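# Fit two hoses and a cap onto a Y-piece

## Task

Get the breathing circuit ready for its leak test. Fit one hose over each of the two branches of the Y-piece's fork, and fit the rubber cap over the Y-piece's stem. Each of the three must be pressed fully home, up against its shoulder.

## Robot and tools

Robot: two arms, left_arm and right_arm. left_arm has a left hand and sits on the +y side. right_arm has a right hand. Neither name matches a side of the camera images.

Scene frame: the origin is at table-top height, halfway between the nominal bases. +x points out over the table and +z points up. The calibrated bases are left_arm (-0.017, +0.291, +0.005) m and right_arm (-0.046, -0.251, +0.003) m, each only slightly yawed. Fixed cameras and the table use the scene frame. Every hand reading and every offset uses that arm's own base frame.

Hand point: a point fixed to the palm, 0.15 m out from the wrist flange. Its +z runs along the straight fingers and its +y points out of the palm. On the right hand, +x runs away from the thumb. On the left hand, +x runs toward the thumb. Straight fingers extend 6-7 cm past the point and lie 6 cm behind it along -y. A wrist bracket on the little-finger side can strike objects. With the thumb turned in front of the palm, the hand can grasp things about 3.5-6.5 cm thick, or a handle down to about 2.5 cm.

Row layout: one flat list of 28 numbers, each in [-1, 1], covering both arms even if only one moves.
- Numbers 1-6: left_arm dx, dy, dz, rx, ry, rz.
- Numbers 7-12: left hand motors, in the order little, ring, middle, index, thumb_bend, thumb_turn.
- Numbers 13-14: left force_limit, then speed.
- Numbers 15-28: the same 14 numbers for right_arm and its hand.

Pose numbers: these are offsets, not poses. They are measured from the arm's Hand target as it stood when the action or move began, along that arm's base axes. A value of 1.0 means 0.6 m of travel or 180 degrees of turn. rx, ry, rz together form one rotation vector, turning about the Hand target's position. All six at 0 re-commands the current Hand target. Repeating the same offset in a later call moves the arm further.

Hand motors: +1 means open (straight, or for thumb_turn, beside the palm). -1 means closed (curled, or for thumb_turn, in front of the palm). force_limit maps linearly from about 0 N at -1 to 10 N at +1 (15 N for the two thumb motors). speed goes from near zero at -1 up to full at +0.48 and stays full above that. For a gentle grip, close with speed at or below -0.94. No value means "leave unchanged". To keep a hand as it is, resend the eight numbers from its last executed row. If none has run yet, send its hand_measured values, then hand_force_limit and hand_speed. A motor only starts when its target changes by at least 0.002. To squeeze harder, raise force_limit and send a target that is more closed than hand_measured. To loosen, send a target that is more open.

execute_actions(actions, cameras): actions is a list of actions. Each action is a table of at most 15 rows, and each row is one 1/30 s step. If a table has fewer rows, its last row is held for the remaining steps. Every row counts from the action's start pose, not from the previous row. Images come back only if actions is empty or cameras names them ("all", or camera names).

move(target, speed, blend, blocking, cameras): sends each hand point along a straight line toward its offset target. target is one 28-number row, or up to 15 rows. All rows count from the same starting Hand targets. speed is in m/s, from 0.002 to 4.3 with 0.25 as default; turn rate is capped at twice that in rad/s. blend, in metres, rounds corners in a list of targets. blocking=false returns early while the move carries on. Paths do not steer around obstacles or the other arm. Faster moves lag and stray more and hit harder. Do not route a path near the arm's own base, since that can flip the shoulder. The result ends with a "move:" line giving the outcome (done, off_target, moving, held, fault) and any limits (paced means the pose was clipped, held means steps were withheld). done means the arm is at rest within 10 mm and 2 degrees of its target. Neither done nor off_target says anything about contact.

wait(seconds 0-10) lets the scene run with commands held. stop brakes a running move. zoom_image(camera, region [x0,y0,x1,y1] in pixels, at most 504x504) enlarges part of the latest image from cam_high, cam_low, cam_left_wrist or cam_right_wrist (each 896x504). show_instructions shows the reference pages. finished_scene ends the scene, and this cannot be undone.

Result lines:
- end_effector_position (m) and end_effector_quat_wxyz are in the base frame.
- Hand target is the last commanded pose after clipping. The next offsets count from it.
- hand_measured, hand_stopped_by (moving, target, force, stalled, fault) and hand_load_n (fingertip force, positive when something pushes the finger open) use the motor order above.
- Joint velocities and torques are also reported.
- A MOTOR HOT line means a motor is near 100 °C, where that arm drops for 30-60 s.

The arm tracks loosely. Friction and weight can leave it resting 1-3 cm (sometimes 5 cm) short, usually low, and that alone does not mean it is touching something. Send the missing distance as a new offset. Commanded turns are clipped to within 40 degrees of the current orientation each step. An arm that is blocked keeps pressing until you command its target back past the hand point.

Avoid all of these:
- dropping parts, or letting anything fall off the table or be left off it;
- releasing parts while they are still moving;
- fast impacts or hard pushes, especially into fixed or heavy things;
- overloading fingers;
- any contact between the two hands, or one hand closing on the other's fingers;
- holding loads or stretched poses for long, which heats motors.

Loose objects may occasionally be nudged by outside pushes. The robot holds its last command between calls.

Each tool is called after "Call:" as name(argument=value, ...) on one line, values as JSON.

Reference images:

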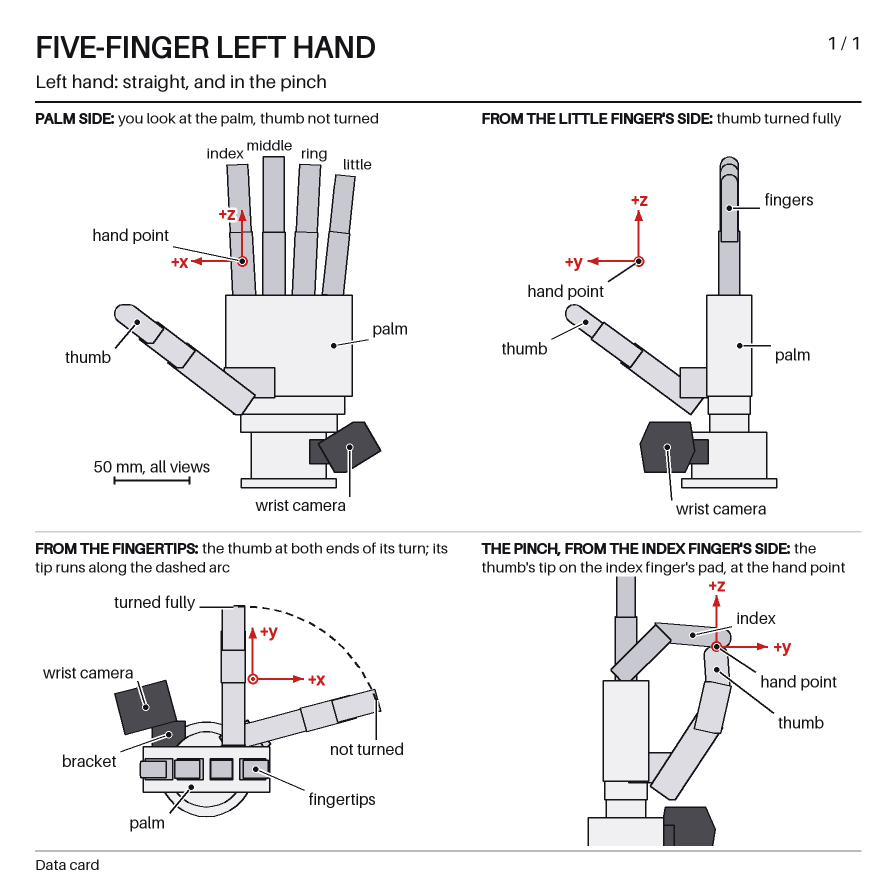

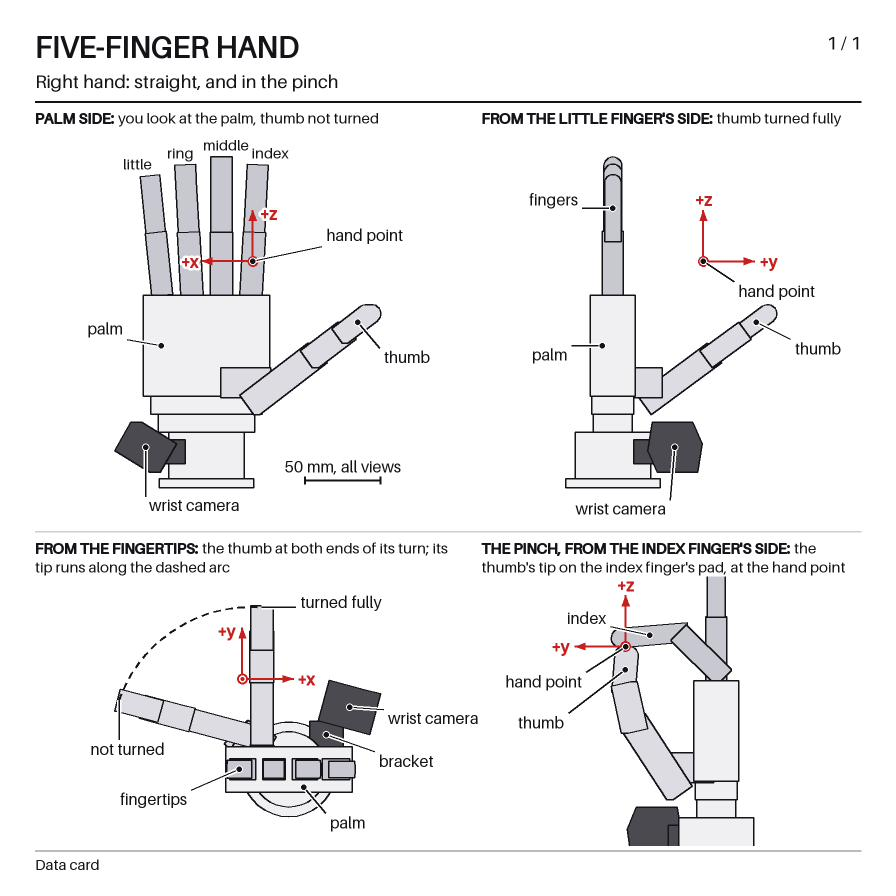

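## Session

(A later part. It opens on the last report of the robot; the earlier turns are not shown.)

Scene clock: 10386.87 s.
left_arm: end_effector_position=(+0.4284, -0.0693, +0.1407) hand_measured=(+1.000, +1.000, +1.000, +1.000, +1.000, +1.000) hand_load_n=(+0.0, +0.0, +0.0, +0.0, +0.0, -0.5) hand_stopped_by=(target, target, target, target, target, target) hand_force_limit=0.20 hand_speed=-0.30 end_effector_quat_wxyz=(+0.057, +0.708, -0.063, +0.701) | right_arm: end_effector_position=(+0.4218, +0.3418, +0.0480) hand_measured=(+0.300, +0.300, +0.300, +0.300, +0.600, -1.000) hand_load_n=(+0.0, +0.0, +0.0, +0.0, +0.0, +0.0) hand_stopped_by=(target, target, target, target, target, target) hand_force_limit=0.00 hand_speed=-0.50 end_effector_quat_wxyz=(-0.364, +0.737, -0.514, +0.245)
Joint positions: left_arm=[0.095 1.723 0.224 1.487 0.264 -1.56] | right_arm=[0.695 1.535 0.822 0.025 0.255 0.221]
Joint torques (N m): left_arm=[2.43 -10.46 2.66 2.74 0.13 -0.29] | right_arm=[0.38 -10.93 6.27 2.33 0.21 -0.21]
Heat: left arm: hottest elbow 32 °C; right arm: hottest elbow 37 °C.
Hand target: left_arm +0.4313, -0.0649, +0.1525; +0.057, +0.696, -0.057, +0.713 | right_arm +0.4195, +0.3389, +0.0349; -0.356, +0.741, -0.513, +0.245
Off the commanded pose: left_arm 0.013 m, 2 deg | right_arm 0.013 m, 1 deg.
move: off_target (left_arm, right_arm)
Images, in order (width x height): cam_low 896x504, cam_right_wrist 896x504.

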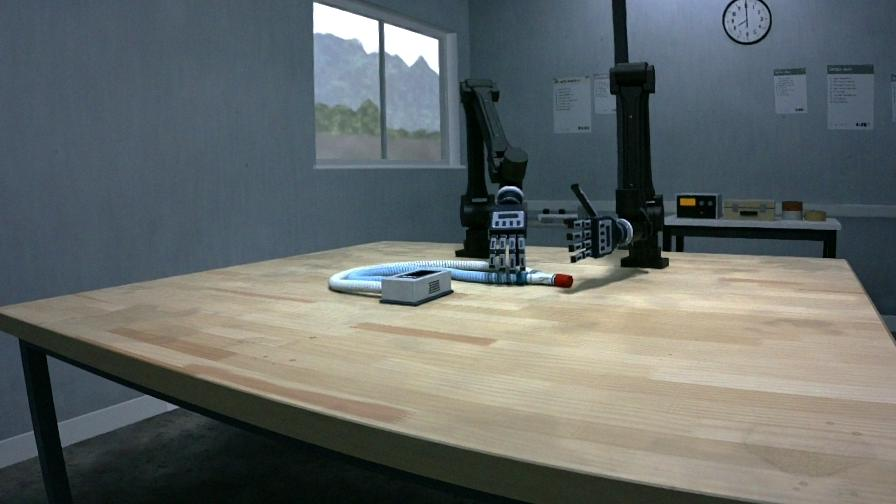

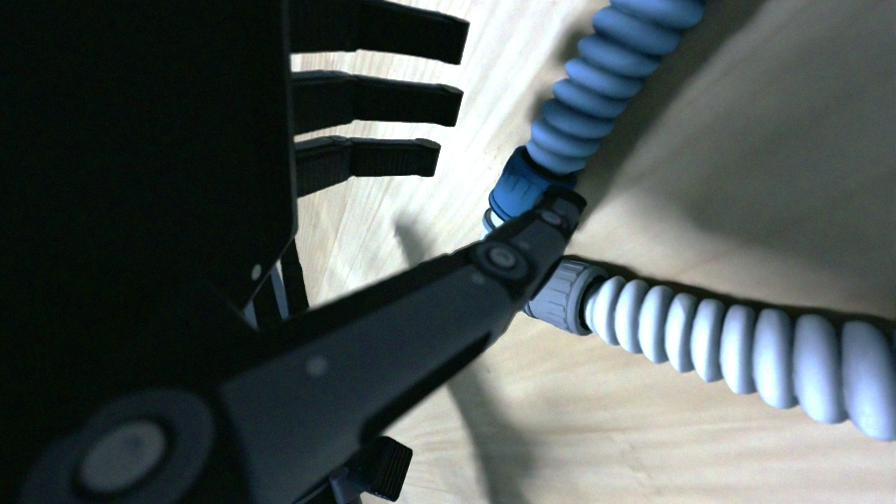

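Call:
move(target=[[0,0,0,0,0,0,1,1,1,1,1,1,0.2,-0.3,0,0,-0.022,0,0,0,0.3,0.3,0.3,0.3,0.6,-1,0.0,-0.5],[0,0,0,0,0,0,1,1,1,1,1,1,0.2,-0.3,0,0,-0.022,0,0,0,0.1,0.1,0.1,0.07,0.55,-1,0.0,-0.5],[0,0,0,0,0,0,1,1,1,1,1,1,0.2,-0.3,0,0,-0.046,0,0,0,0.1,0.1,0.1,0.07,0.55,-1,0.0,-0.5]], speed=0.05, cameras=["cam_low","cam_right_wrist"])

Call:
zoom_image(camera="cam_right_wrist", region=[360, 80, 620, 340])

Call:
zoom_image(camera="cam_low", region=[480, 220, 600, 300])

Scene clock: 10409.33 s.
left_arm: end_effector_position=(+0.4284, -0.0693, +0.1407) hand_measured=(+1.000, +1.000, +1.000, +1.000, +1.000, +1.000) hand_load_n=(+0.0, +0.0, +0.0, +0.0, +0.0, -0.5) hand_stopped_by=(target, target, target, target, target, target) hand_force_limit=0.20 hand_speed=-0.30 end_effector_quat_wxyz=(+0.057, +0.708, -0.063, +0.701) | right_arm: end_effector_position=(+0.4224, +0.3424, +0.0206) hand_measured=(+0.100, +0.100, +0.100, +0.070, +0.550, -1.000) hand_load_n=(+0.0, +0.0, +0.0, +0.0, +0.0, +0.0) hand_stopped_by=(target, target, target, target, target, target) hand_force_limit=0.00 hand_speed=-0.50 end_effector_quat_wxyz=(-0.364, +0.737, -0.514, +0.245)
Joint positions: left_arm=[0.095 1.723 0.224 1.487 0.264 -1.56] | right_arm=[0.695 1.595 0.798 0.11 0.255 0.221]
Joint torques (N m): left_arm=[3.66 -10.05 2.56 2.7 0.11 -0.34] | right_arm=[0.97 -11.69 5.75 2.17 0.19 -0.2]
Heat: left arm: hottest elbow 32 °C; right arm: hottest elbow 34 °C.
Hand target: left_arm +0.4313, -0.0649, +0.1525; +0.057, +0.696, -0.057, +0.713 | right_arm +0.4195, +0.3389, +0.0073; -0.356, +0.741, -0.513, +0.245
Off the commanded pose: left_arm 0.013 m, 2 deg | right_arm 0.014 m, 1 deg.
move: off_target (left_arm, right_arm); target 2's new numbers were sent with right_arm's hand 0.014 m and 1 deg from that target
Images, in order (width x height): cam_low 896x504, cam_right_wrist 896x504.

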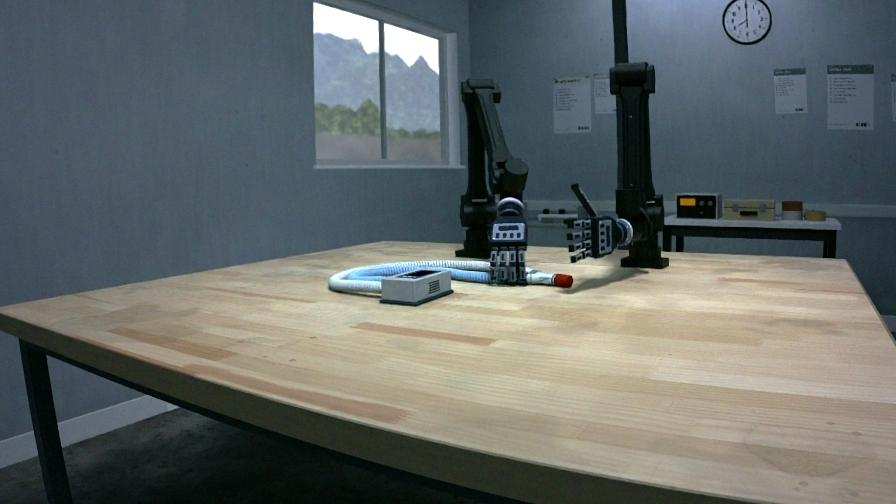

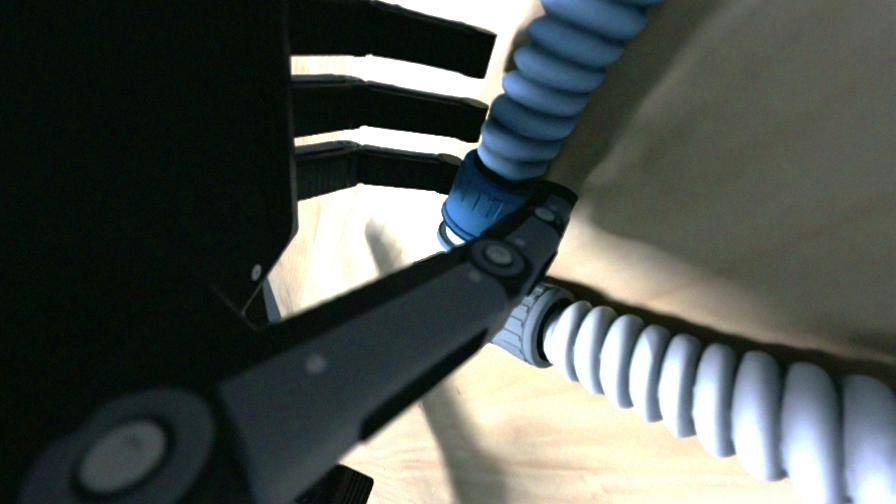

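Scaled by 1.938 from the camera's 896x504 image, which has a finer 1280x720 frame.

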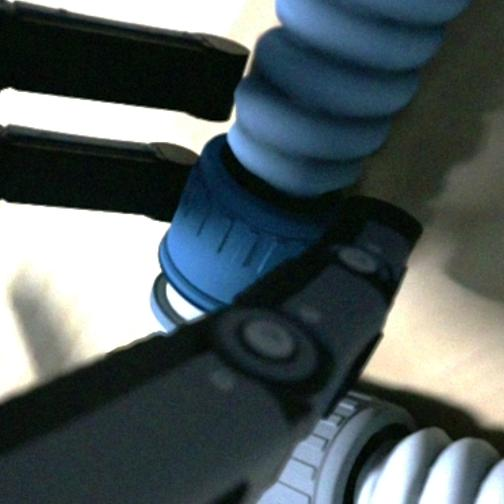

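Scaled by 4.200 from the camera's 896x504 image, which has a finer 1280x720 frame.

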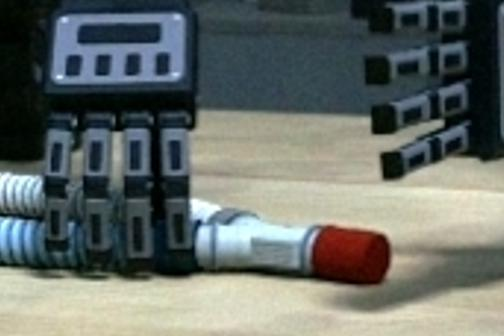

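Call:
move(target=[0,0,0,0,0,0,1,1,1,1,1,1,0.2,-0.3,0,0,0,0,0,0,-0.6,-0.6,-0.6,-0.6,-0.35,-1,0.4,-0.88], speed=0.05, cameras=["cam_low","cam_right_wrist"])

Call:
zoom_image(camera="cam_right_wrist", region=[360, 80, 620, 340])

Call:
zoom_image(camera="cam_low", region=[480, 220, 600, 300])

Scene clock: 10419.63 s.
left_arm: end_effector_position=(+0.4284, -0.0693, +0.1407) hand_measured=(+1.000, +1.000, +1.000, +1.000, +1.000, +1.000) hand_load_n=(+0.0, +0.0, +0.0, +0.0, +0.0, +0.0) hand_stopped_by=(target, target, target, target, target, target) hand_force_limit=0.20 hand_speed=-0.30 end_effector_quat_wxyz=(+0.057, +0.708, -0.063, +0.701) | right_arm: end_effector_position=(+0.4228, +0.3425, +0.0210) hand_measured=(-0.600, -0.176, -0.064, -0.038, +0.480, -1.000) hand_load_n=(+0.0, +7.5, +6.5, +6.0, +16.5, +0.5) hand_stopped_by=(target, force, force, force, force, target) hand_force_limit=0.40 hand_speed=-0.88 end_effector_quat_wxyz=(-0.365, +0.736, -0.514, +0.246)
Joint positions: left_arm=[0.095 1.723 0.224 1.487 0.264 -1.56] | right_arm=[0.695 1.595 0.798 0.112 0.256 0.221]
Joint torques (N m): left_arm=[3.02 -9.11 2.55 2.93 0.11 -0.31] | right_arm=[-0.03 -11.16 5.64 2.02 0.1 -0.21]
Heat: left arm: hottest elbow 32 °C; right arm: hottest elbow 34 °C.
Hand target: left_arm +0.4313, -0.0649, +0.1525; +0.057, +0.696, -0.057, +0.713 | right_arm +0.4195, +0.3390, +0.0073; -0.356, +0.741, -0.513, +0.245
Off the commanded pose: left_arm 0.013 m, 2 deg | right_arm 0.015 m, 1 deg.
move: off_target (left_arm, right_arm)
Images, in order (width x height): cam_low 896x504, cam_right_wrist 896x504.

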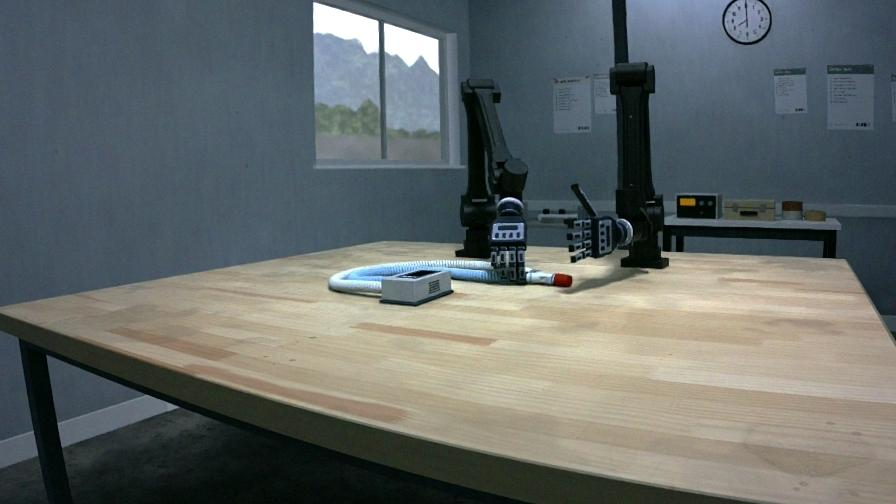

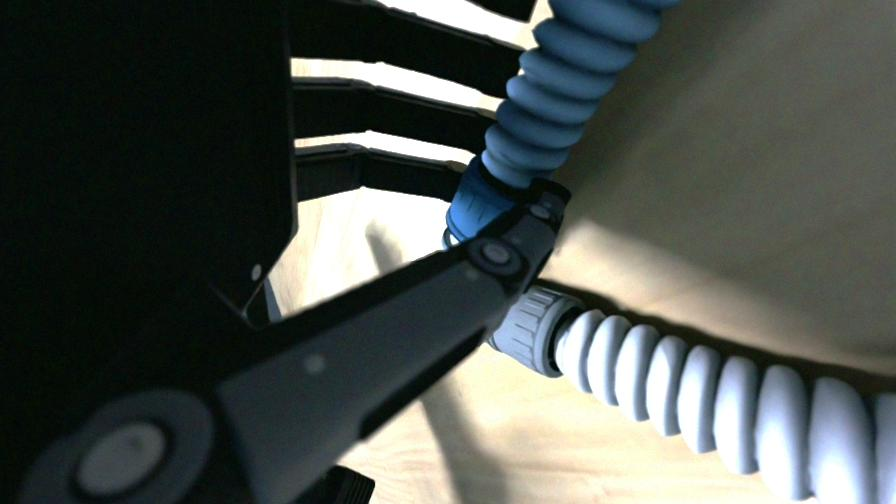

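Scaled by 1.938 from the camera's 896x504 image, which has a finer 1280x720 frame.

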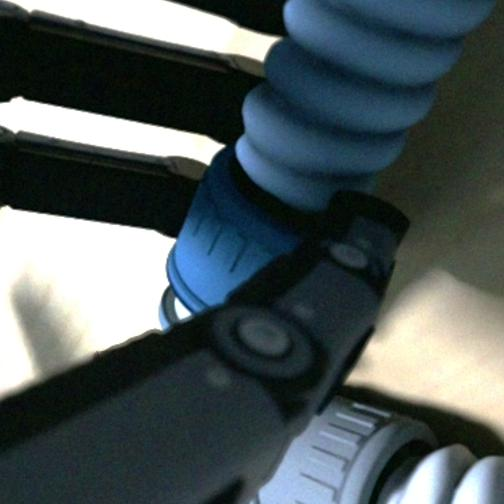

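Scaled by 4.200 from the camera's 896x504 image, which has a finer 1280x720 frame.

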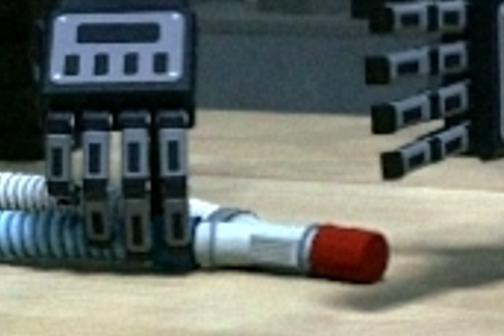

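Call:
move(target=[[0,0.0,0,0,0,0,1,1,1,1,1,1,0.2,-0.3,0.02,0.0,0.12,0,0,0,-0.6,-0.6,-0.6,-0.6,-0.35,-1,0.4,-0.88],[0,0.0,0,0,0,0,1,1,1,1,1,1,0.2,-0.3,0.05,0.04,0.22,0,0,0,-0.6,-0.6,-0.6,-0.6,-0.35,-1,0.4,-0.88]], speed=0.07, cameras=["cam_low","cam_right_wrist","cam_high"])

Call:
zoom_image(camera="cam_low", region=[480, 190, 600, 290])

Scene clock: 10429.67 s.
left_arm: end_effector_position=(+0.4284, -0.0693, +0.1407) hand_measured=(+1.000, +1.000, +1.000, +1.000, +1.000, +1.000) hand_load_n=(+0.0, +0.0, +0.0, +0.0, +0.0, -0.5) hand_stopped_by=(target, target, target, target, target, target) hand_force_limit=0.20 hand_speed=-0.30 end_effector_quat_wxyz=(+0.057, +0.708, -0.063, +0.701) | right_arm: end_effector_position=(+0.4339, +0.3442, +0.1055) hand_measured=(-0.600, -0.176, -0.064, -0.038, +0.480, -1.000) hand_load_n=(+0.0, +5.5, +6.0, +6.0, +18.0, +2.0) hand_stopped_by=(target, force, force, force, force, target) hand_force_limit=0.40 hand_speed=-0.88 end_effector_quat_wxyz=(-0.328, +0.753, -0.519, +0.238)
Joint positions: left_arm=[0.095 1.723 0.224 1.487 0.264 -1.56] | right_arm=[0.685 1.486 0.992 -0.274 0.254 0.212]
Joint torques (N m): left_arm=[2.9 -10.4 2.56 2.65 0.16 -0.29] | right_arm=[0.5 -14.04 11.73 1.36 0.19 -0.15]
Heat: left arm: hottest elbow 32 °C; right arm: hottest elbow 34 °C.
Hand target: left_arm +0.4313, -0.0649, +0.1525; +0.057, +0.696, -0.057, +0.713 | right_arm +0.4495, +0.3629, +0.1392; -0.356, +0.741, -0.513, +0.245
Off the commanded pose: left_arm 0.013 m, 2 deg | right_arm 0.042 m, 4 deg.
move: off_target (left_arm, right_arm)
Images, in order (width x height): cam_high 896x504, cam_low 896x504, cam_right_wrist 896x504.

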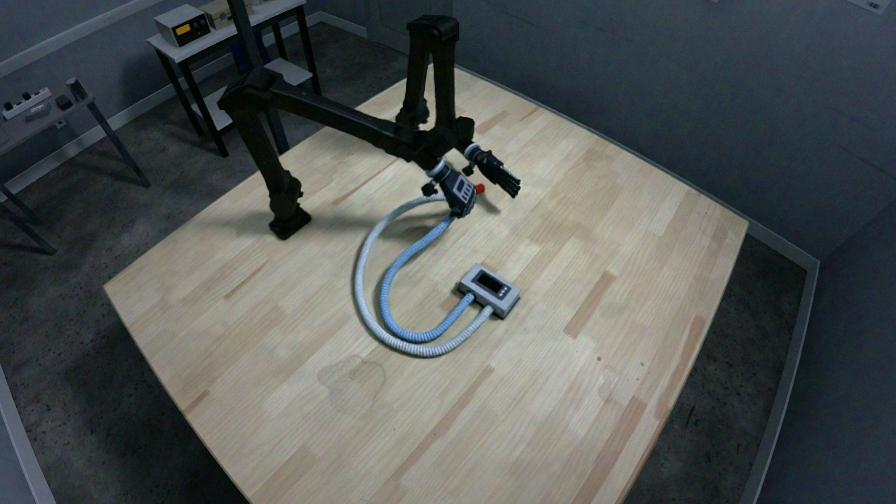

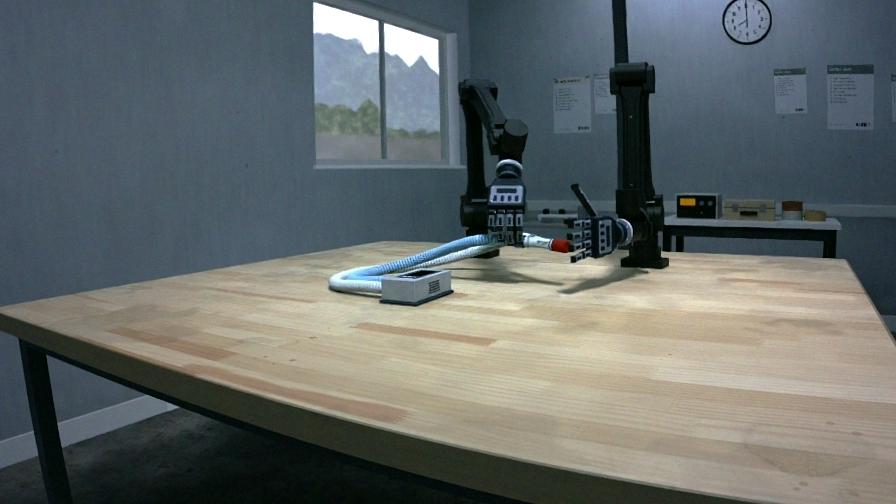

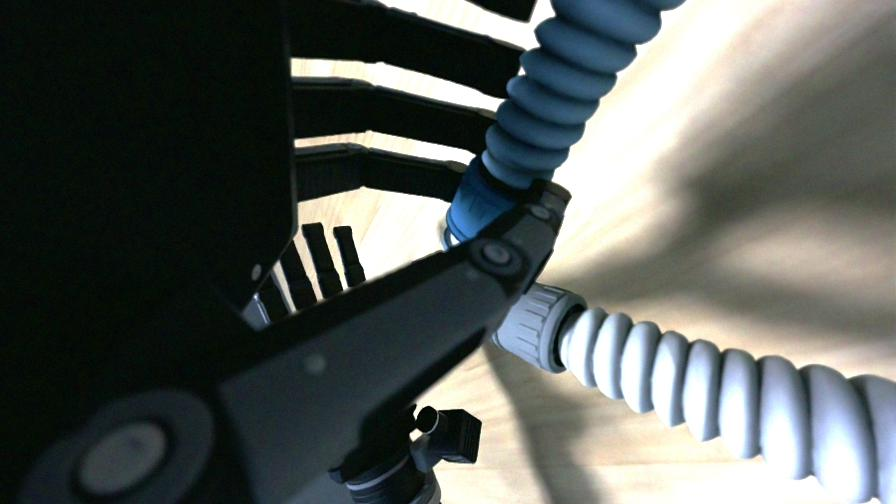

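Scaled by 4.200 from the camera's 896x504 image, which has a finer 1280x720 frame.

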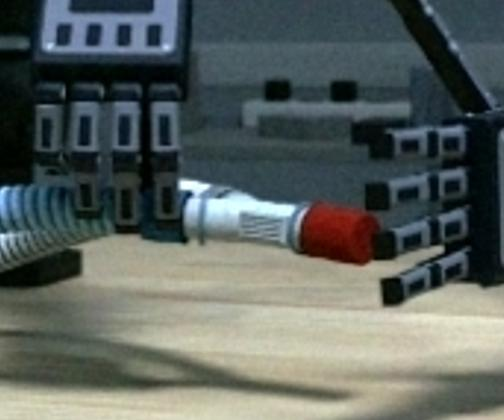

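Call:
move(target=[0,0.03,0,0,0,0,1,1,1,1,1,1,0.2,-0.3,0.0,0.0,0.005,0.0417,0.0157,0,-0.6,-0.6,-0.6,-0.6,-0.35,-1,0.4,-0.88], speed=0.07, cameras=["cam_low","cam_right_wrist","cam_high"])

Call:
zoom_image(camera="cam_low", region=[480, 190, 640, 290])

Scene clock: 10440.17 s.
left_arm: end_effector_position=(+0.4262, -0.0519, +0.1409) hand_measured=(+1.000, +1.000, +1.000, +1.000, +1.000, +1.000) hand_load_n=(+0.0, +0.0, +0.0, +0.0, +0.0, +0.0) hand_stopped_by=(target, target, target, target, target, target) hand_force_limit=0.20 hand_speed=-0.30 end_effector_quat_wxyz=(+0.058, +0.708, -0.062, +0.701) | right_arm: end_effector_position=(+0.4344, +0.3540, +0.1144) hand_measured=(-0.600, -0.176, -0.064, -0.038, +0.480, -1.000) hand_load_n=(+0.0, +5.5, +6.0, +6.0, +18.0, +1.5) hand_stopped_by=(target, force, force, force, force, target) hand_force_limit=0.40 hand_speed=-0.88 end_effector_quat_wxyz=(-0.362, +0.740, -0.535, +0.187)
Joint positions: left_arm=[0.165 1.723 0.224 1.487 0.335 -1.562] | right_arm=[0.651 1.479 0.992 -0.254 0.137 0.272]
Joint torques (N m): left_arm=[3.14 -9.88 2.97 2.44 0.14 -0.34] | right_arm=[-0.03 -14.33 9.91 2.15 -0.09 0.06]
Heat: left arm: hottest elbow 32 °C; right arm: hottest elbow 35 °C.
Hand target: left_arm +0.4313, -0.0468, +0.1525; +0.057, +0.696, -0.057, +0.713 | right_arm +0.4494, +0.3629, +0.1421; -0.391, +0.722, -0.537, +0.192
Off the commanded pose: left_arm 0.014 m, 2 deg | right_arm 0.033 m, 4 deg.
move: off_target (left_arm, right_arm)
Images, in order (width x height): cam_high 896x504, cam_low 896x504, cam_right_wrist 896x504.

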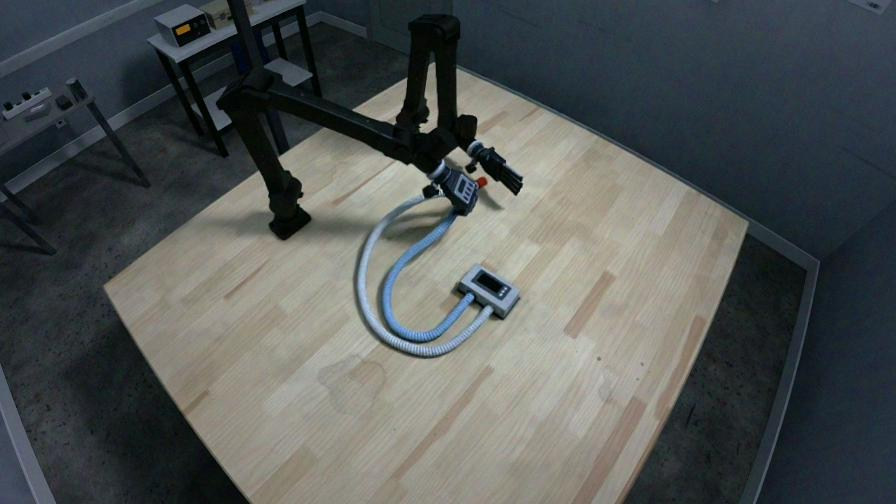

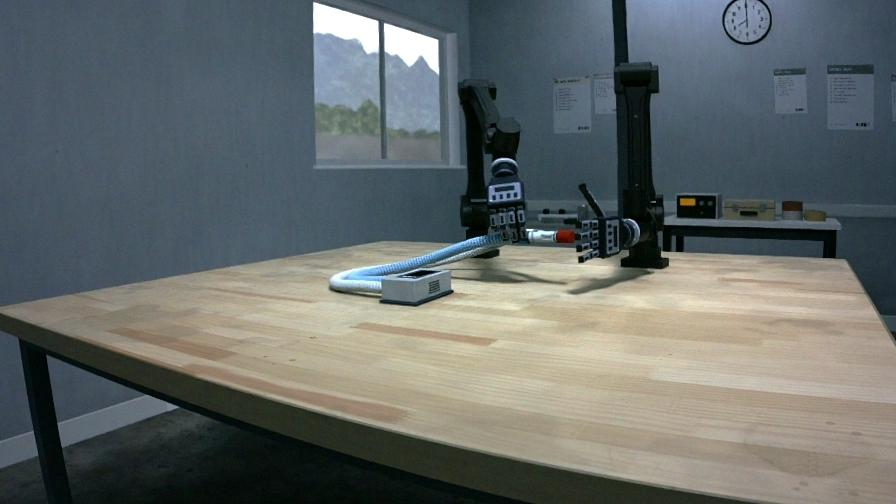

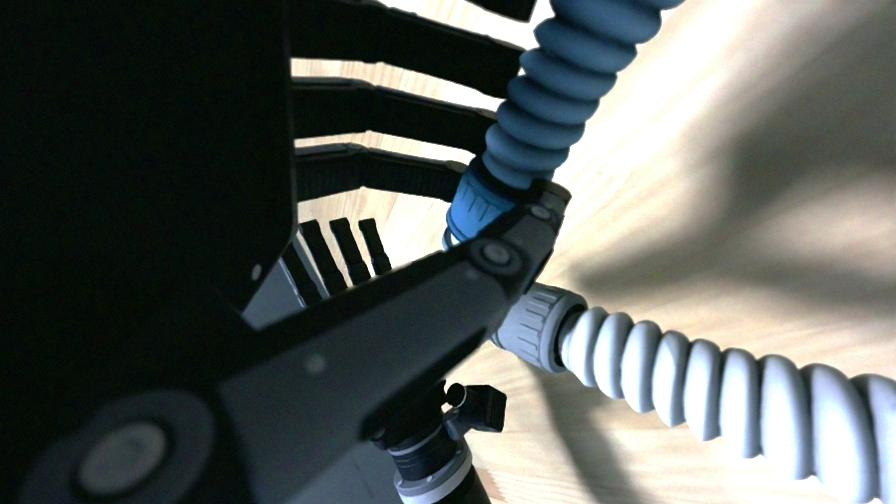

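Scaled by 3.150 from the camera's 896x504 image, which has a finer 1280x720 frame.

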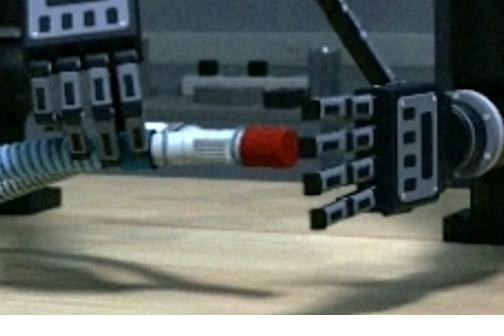

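Call:
zoom_image(camera="cam_high", region=[420, 120, 560, 230])

Scaled by 3.600 from the camera's 896x504 image, which has a finer 1280x720 frame.

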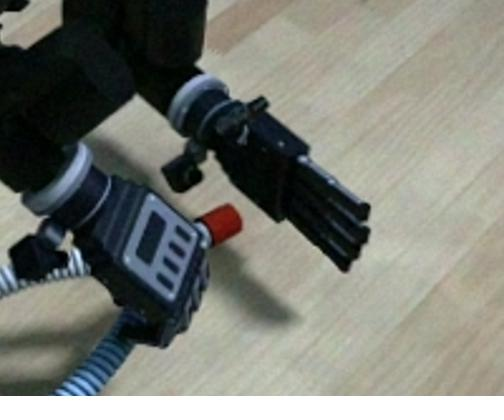

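Call:
move(target=[0.018,-0.067,0.0,0,0,0,1,1,1,1,1,1,0.2,-0.3,0.0,0.0,0,0,0,0,-0.6,-0.6,-0.6,-0.6,-0.35,-1,0.4,-0.88], speed=0.07, cameras=["cam_low","cam_high"])

Call:
zoom_image(camera="cam_low", region=[480, 190, 640, 290])

Call:
zoom_image(camera="cam_high", region=[420, 120, 560, 230])

Scene clock: 10459.77 s.
left_arm: end_effector_position=(+0.4342, -0.0836, +0.1435) hand_measured=(+1.000, +1.000, +1.000, +1.000, +1.000, +1.000) hand_load_n=(+0.0, +0.0, +0.0, +0.0, +0.0, +0.0) hand_stopped_by=(target, target, target, target, target, target) hand_force_limit=0.20 hand_speed=-0.30 end_effector_quat_wxyz=(+0.052, +0.705, -0.058, +0.705) | right_arm: end_effector_position=(+0.4345, +0.3541, +0.1145) hand_measured=(-0.600, -0.176, -0.064, -0.038, +0.480, -1.000) hand_load_n=(+0.0, +6.0, +6.0, +5.5, +18.0, +1.5) hand_stopped_by=(target, force, force, force, force, target) hand_force_limit=0.40 hand_speed=-0.88 end_effector_quat_wxyz=(-0.362, +0.740, -0.535, +0.187)
Joint positions: left_arm=[0.026 1.723 0.234 1.487 0.18 -1.562] | right_arm=[0.651 1.479 0.992 -0.253 0.137 0.272]
Joint torques (N m): left_arm=[1.79 -9.76 3.73 1.98 -0.07 -0.24] | right_arm=[-0.62 -15.03 9.95 2.4 -0.11 0.01]
Heat: left arm: hottest elbow 32 °C; right arm: hottest elbow 36 °C.
Hand target: left_arm +0.4422, -0.0871, +0.1525; +0.057, +0.696, -0.057, +0.713 | right_arm +0.4495, +0.3630, +0.1422; -0.391, +0.722, -0.537, +0.192
Off the commanded pose: left_arm 0.012 m, 2 deg | right_arm 0.033 m, 4 deg.
move: off_target (left_arm, right_arm)
Images, in order (width x height): cam_high 896x504, cam_low 896x504.

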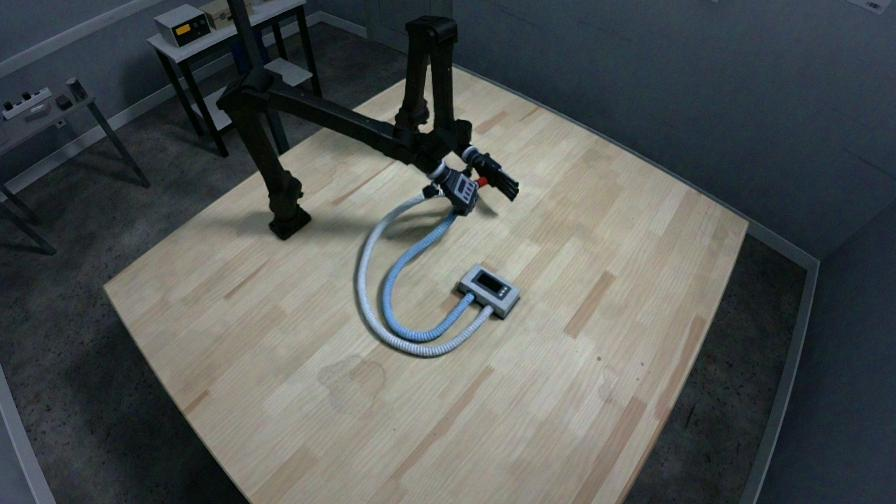

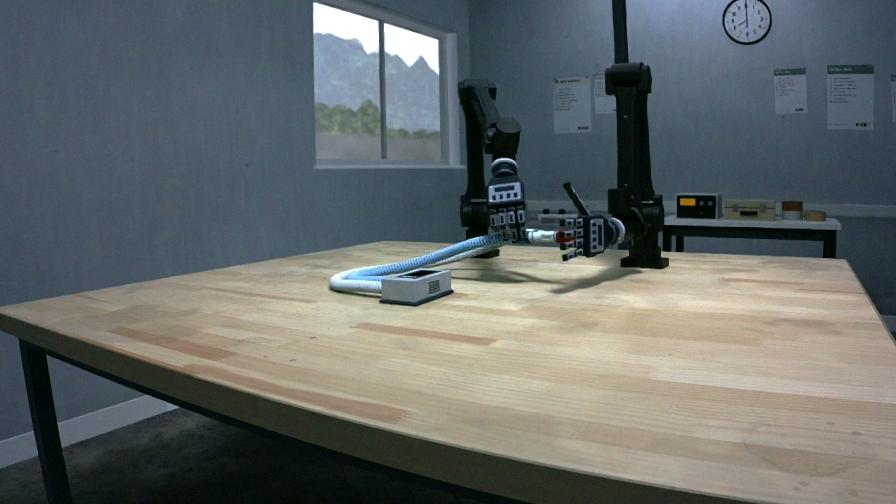

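Scaled by 3.150 from the camera's 896x504 image, which has a finer 1280x720 frame.

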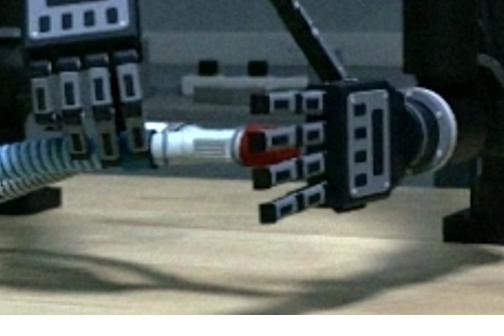

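Scaled by 3.600 from the camera's 896x504 image, which has a finer 1280x720 frame.

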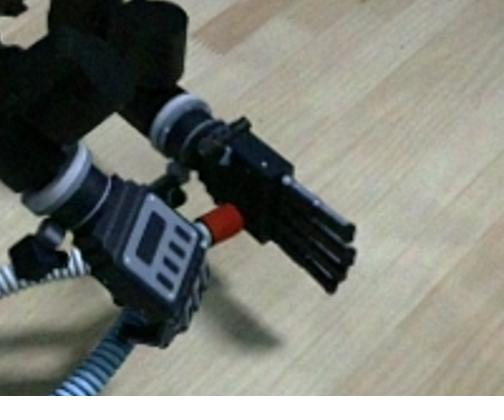

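Call:
move(target=[0.0,-0.04,0.0,0,0,0,1,1,1,1,1,1,0.2,-0.3,0.0,0.03,0.005,0,0,0.012,-0.6,-0.6,-0.6,-0.6,-0.35,-1,0.4,-0.88], speed=0.06, cameras=["cam_low","cam_right_wrist"])

Call:
zoom_image(camera="cam_low", region=[490, 210, 610, 280])

Call:
zoom_image(camera="cam_right_wrist", region=[360, 80, 620, 340])

Scene clock: 10467.17 s.
left_arm: end_effector_position=(+0.4342, -0.1053, +0.1435) hand_measured=(+1.000, +1.000, +1.000, +1.000, +1.000, +1.000) hand_load_n=(+0.0, +0.0, +0.0, +0.0, +0.0, +0.0) hand_stopped_by=(target, target, target, target, target, target) hand_force_limit=0.20 hand_speed=-0.30 end_effector_quat_wxyz=(+0.050, +0.706, -0.056, +0.705) | right_arm: end_effector_position=(+0.4322, +0.3567, +0.1146) hand_measured=(-0.600, -0.176, -0.064, -0.038, +0.480, -1.000) hand_load_n=(+0.0, +5.5, +6.0, +6.0, +18.0, +1.5) hand_stopped_by=(target, force, force, force, force, target) hand_force_limit=0.40 hand_speed=-0.88 end_effector_quat_wxyz=(-0.364, +0.742, -0.533, +0.182)
Joint positions: left_arm=[-0.064 1.723 0.234 1.487 0.087 -1.562] | right_arm=[0.653 1.479 0.992 -0.253 0.125 0.272]
Joint torques (N m): left_arm=[1.26 -9.99 3.79 1.85 0 -0.24] | right_arm=[1.79 -13.1 12.27 2.02 -0.22 -0.09]
Heat: left arm: hottest elbow 32 °C; right arm: hottest elbow 36 °C.
Hand target: left_arm +0.4421, -0.1111, +0.1525; +0.057, +0.696, -0.057, +0.713 | right_arm +0.4495, +0.3810, +0.1452; -0.395, +0.732, -0.523, +0.185
Off the commanded pose: left_arm 0.013 m, 2 deg | right_arm 0.043 m, 4 deg.
move: off_target (left_arm, right_arm)
Images, in order (width x height): cam_low 896x504, cam_right_wrist 896x504.

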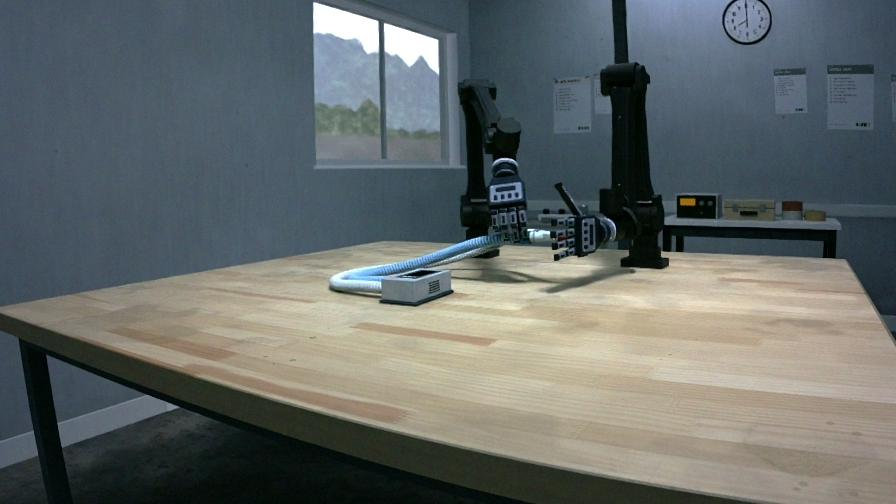

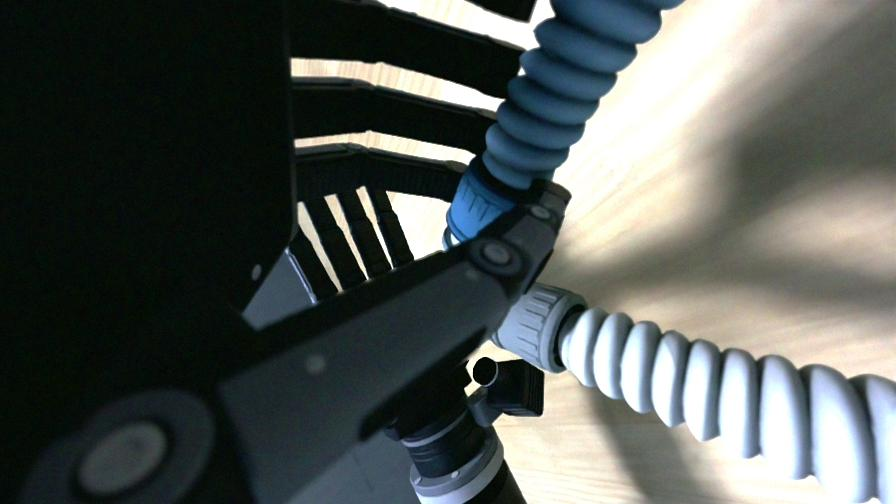

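Scaled by 4.200 from the camera's 896x504 image, which has a finer 1280x720 frame.

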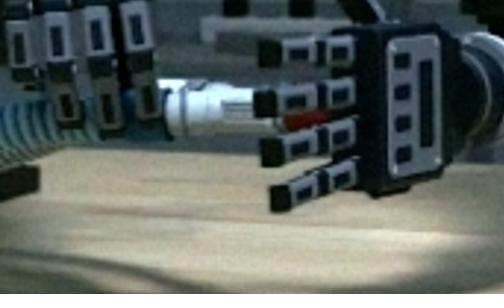

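Scaled by 1.938 from the camera's 896x504 image, which has a finer 1280x720 frame.

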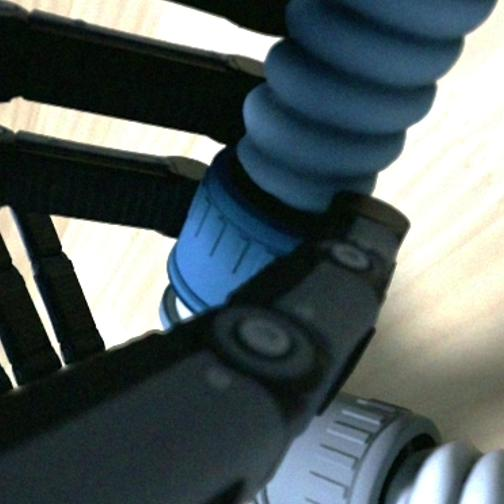

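Call:
move(target=[0.0,-0.04,0.0,0,0,0,1,1,1,1,1,1,0.2,-0.3,0.0,0.02,0.0,0,0,0.012,-0.6,-0.6,-0.6,-0.6,-0.35,-1,0.4,-0.88], speed=0.06, cameras=["cam_low","cam_right_wrist"])

Call:
zoom_image(camera="cam_low", region=[490, 210, 610, 280])

Call:
zoom_image(camera="cam_right_wrist", region=[360, 80, 620, 340])

Scene clock: 10472.10 s.
left_arm: end_effector_position=(+0.4368, -0.1117, +0.1435) hand_measured=(+1.000, +1.000, +1.000, +1.000, +1.000, +1.000) hand_load_n=(+0.0, +0.0, +0.0, +0.0, +0.0, +0.0) hand_stopped_by=(target, target, target, target, target, target) hand_force_limit=0.20 hand_speed=-0.30 end_effector_quat_wxyz=(+0.033, +0.707, -0.039, +0.706) | right_arm: end_effector_position=(+0.4341, +0.3517, +0.1117) hand_measured=(-0.600, -0.176, -0.064, -0.038, +0.480, -1.000) hand_load_n=(+0.0, +6.5, +5.5, +3.5, +19.0, -1.0) hand_stopped_by=(target, force, force, force, force, target) hand_force_limit=0.40 hand_speed=-0.88 end_effector_quat_wxyz=(-0.356, +0.756, -0.515, +0.192)
Joint positions: left_arm=[-0.125 1.723 0.234 1.487 -0.023 -1.562] | right_arm=[0.648 1.483 0.996 -0.258 0.125 0.219]
Joint torques (N m): left_arm=[-1.79 -9.76 4.15 1.84 0.73 -0.21] | right_arm=[2.14 -12.1 13.27 2.17 -1.04 0.21]
Heat: left arm: hottest elbow 32 °C; right arm: hottest elbow 36 °C.
Hand target: left_arm +0.4421, -0.1351, +0.1525; +0.057, +0.696, -0.057, +0.713 | right_arm +0.4496, +0.3929, +0.1453; -0.398, +0.742, -0.509, +0.177
Off the commanded pose: left_arm 0.026 m, 4 deg | right_arm 0.055 m, 5 deg.
move: off_target (left_arm, right_arm)
Images, in order (width x height): cam_low 896x504, cam_right_wrist 896x504.

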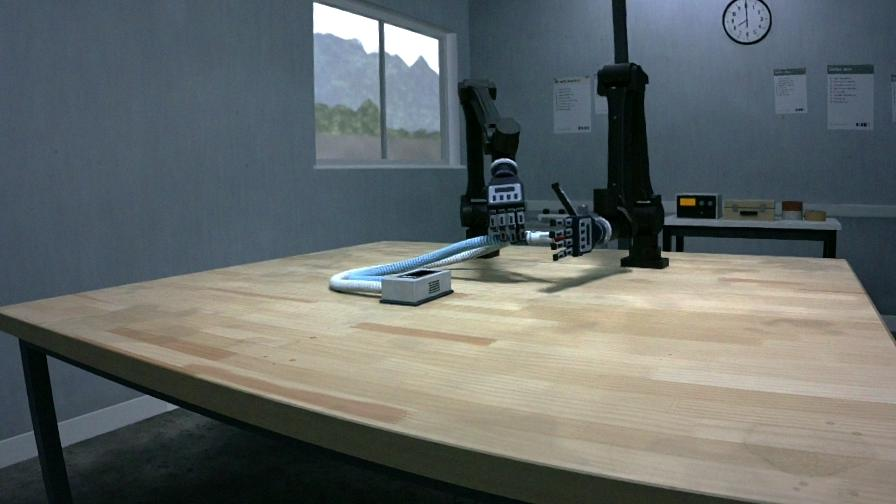

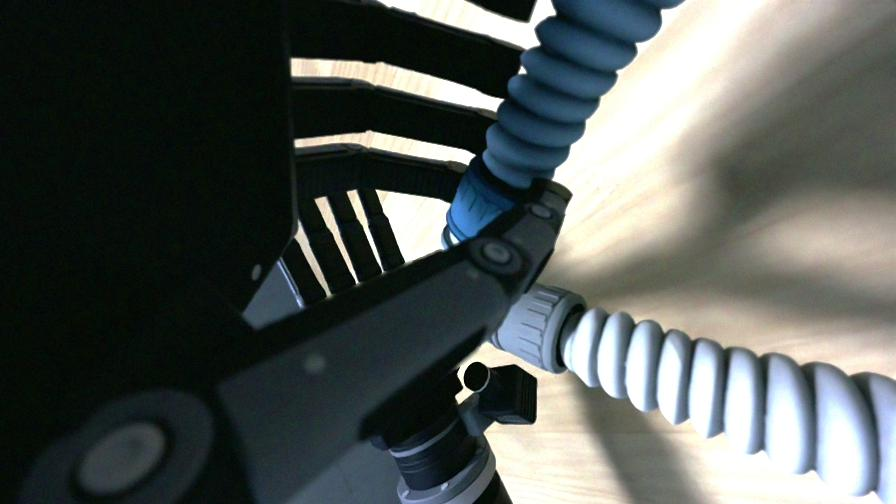

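Scaled by 4.200 from the camera's 896x504 image, which has a finer 1280x720 frame.

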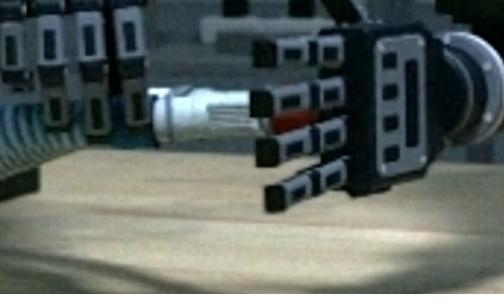

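Scaled by 1.938 from the camera's 896x504 image, which has a finer 1280x720 frame.

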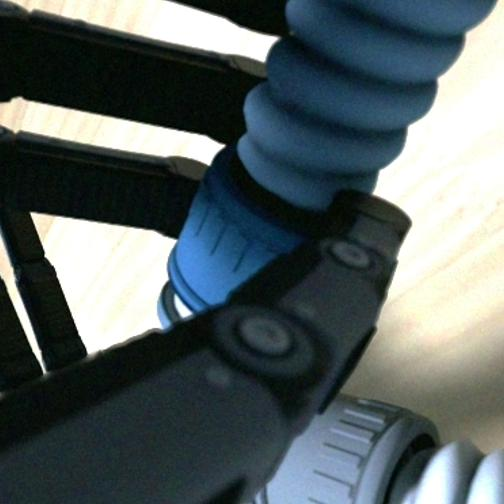

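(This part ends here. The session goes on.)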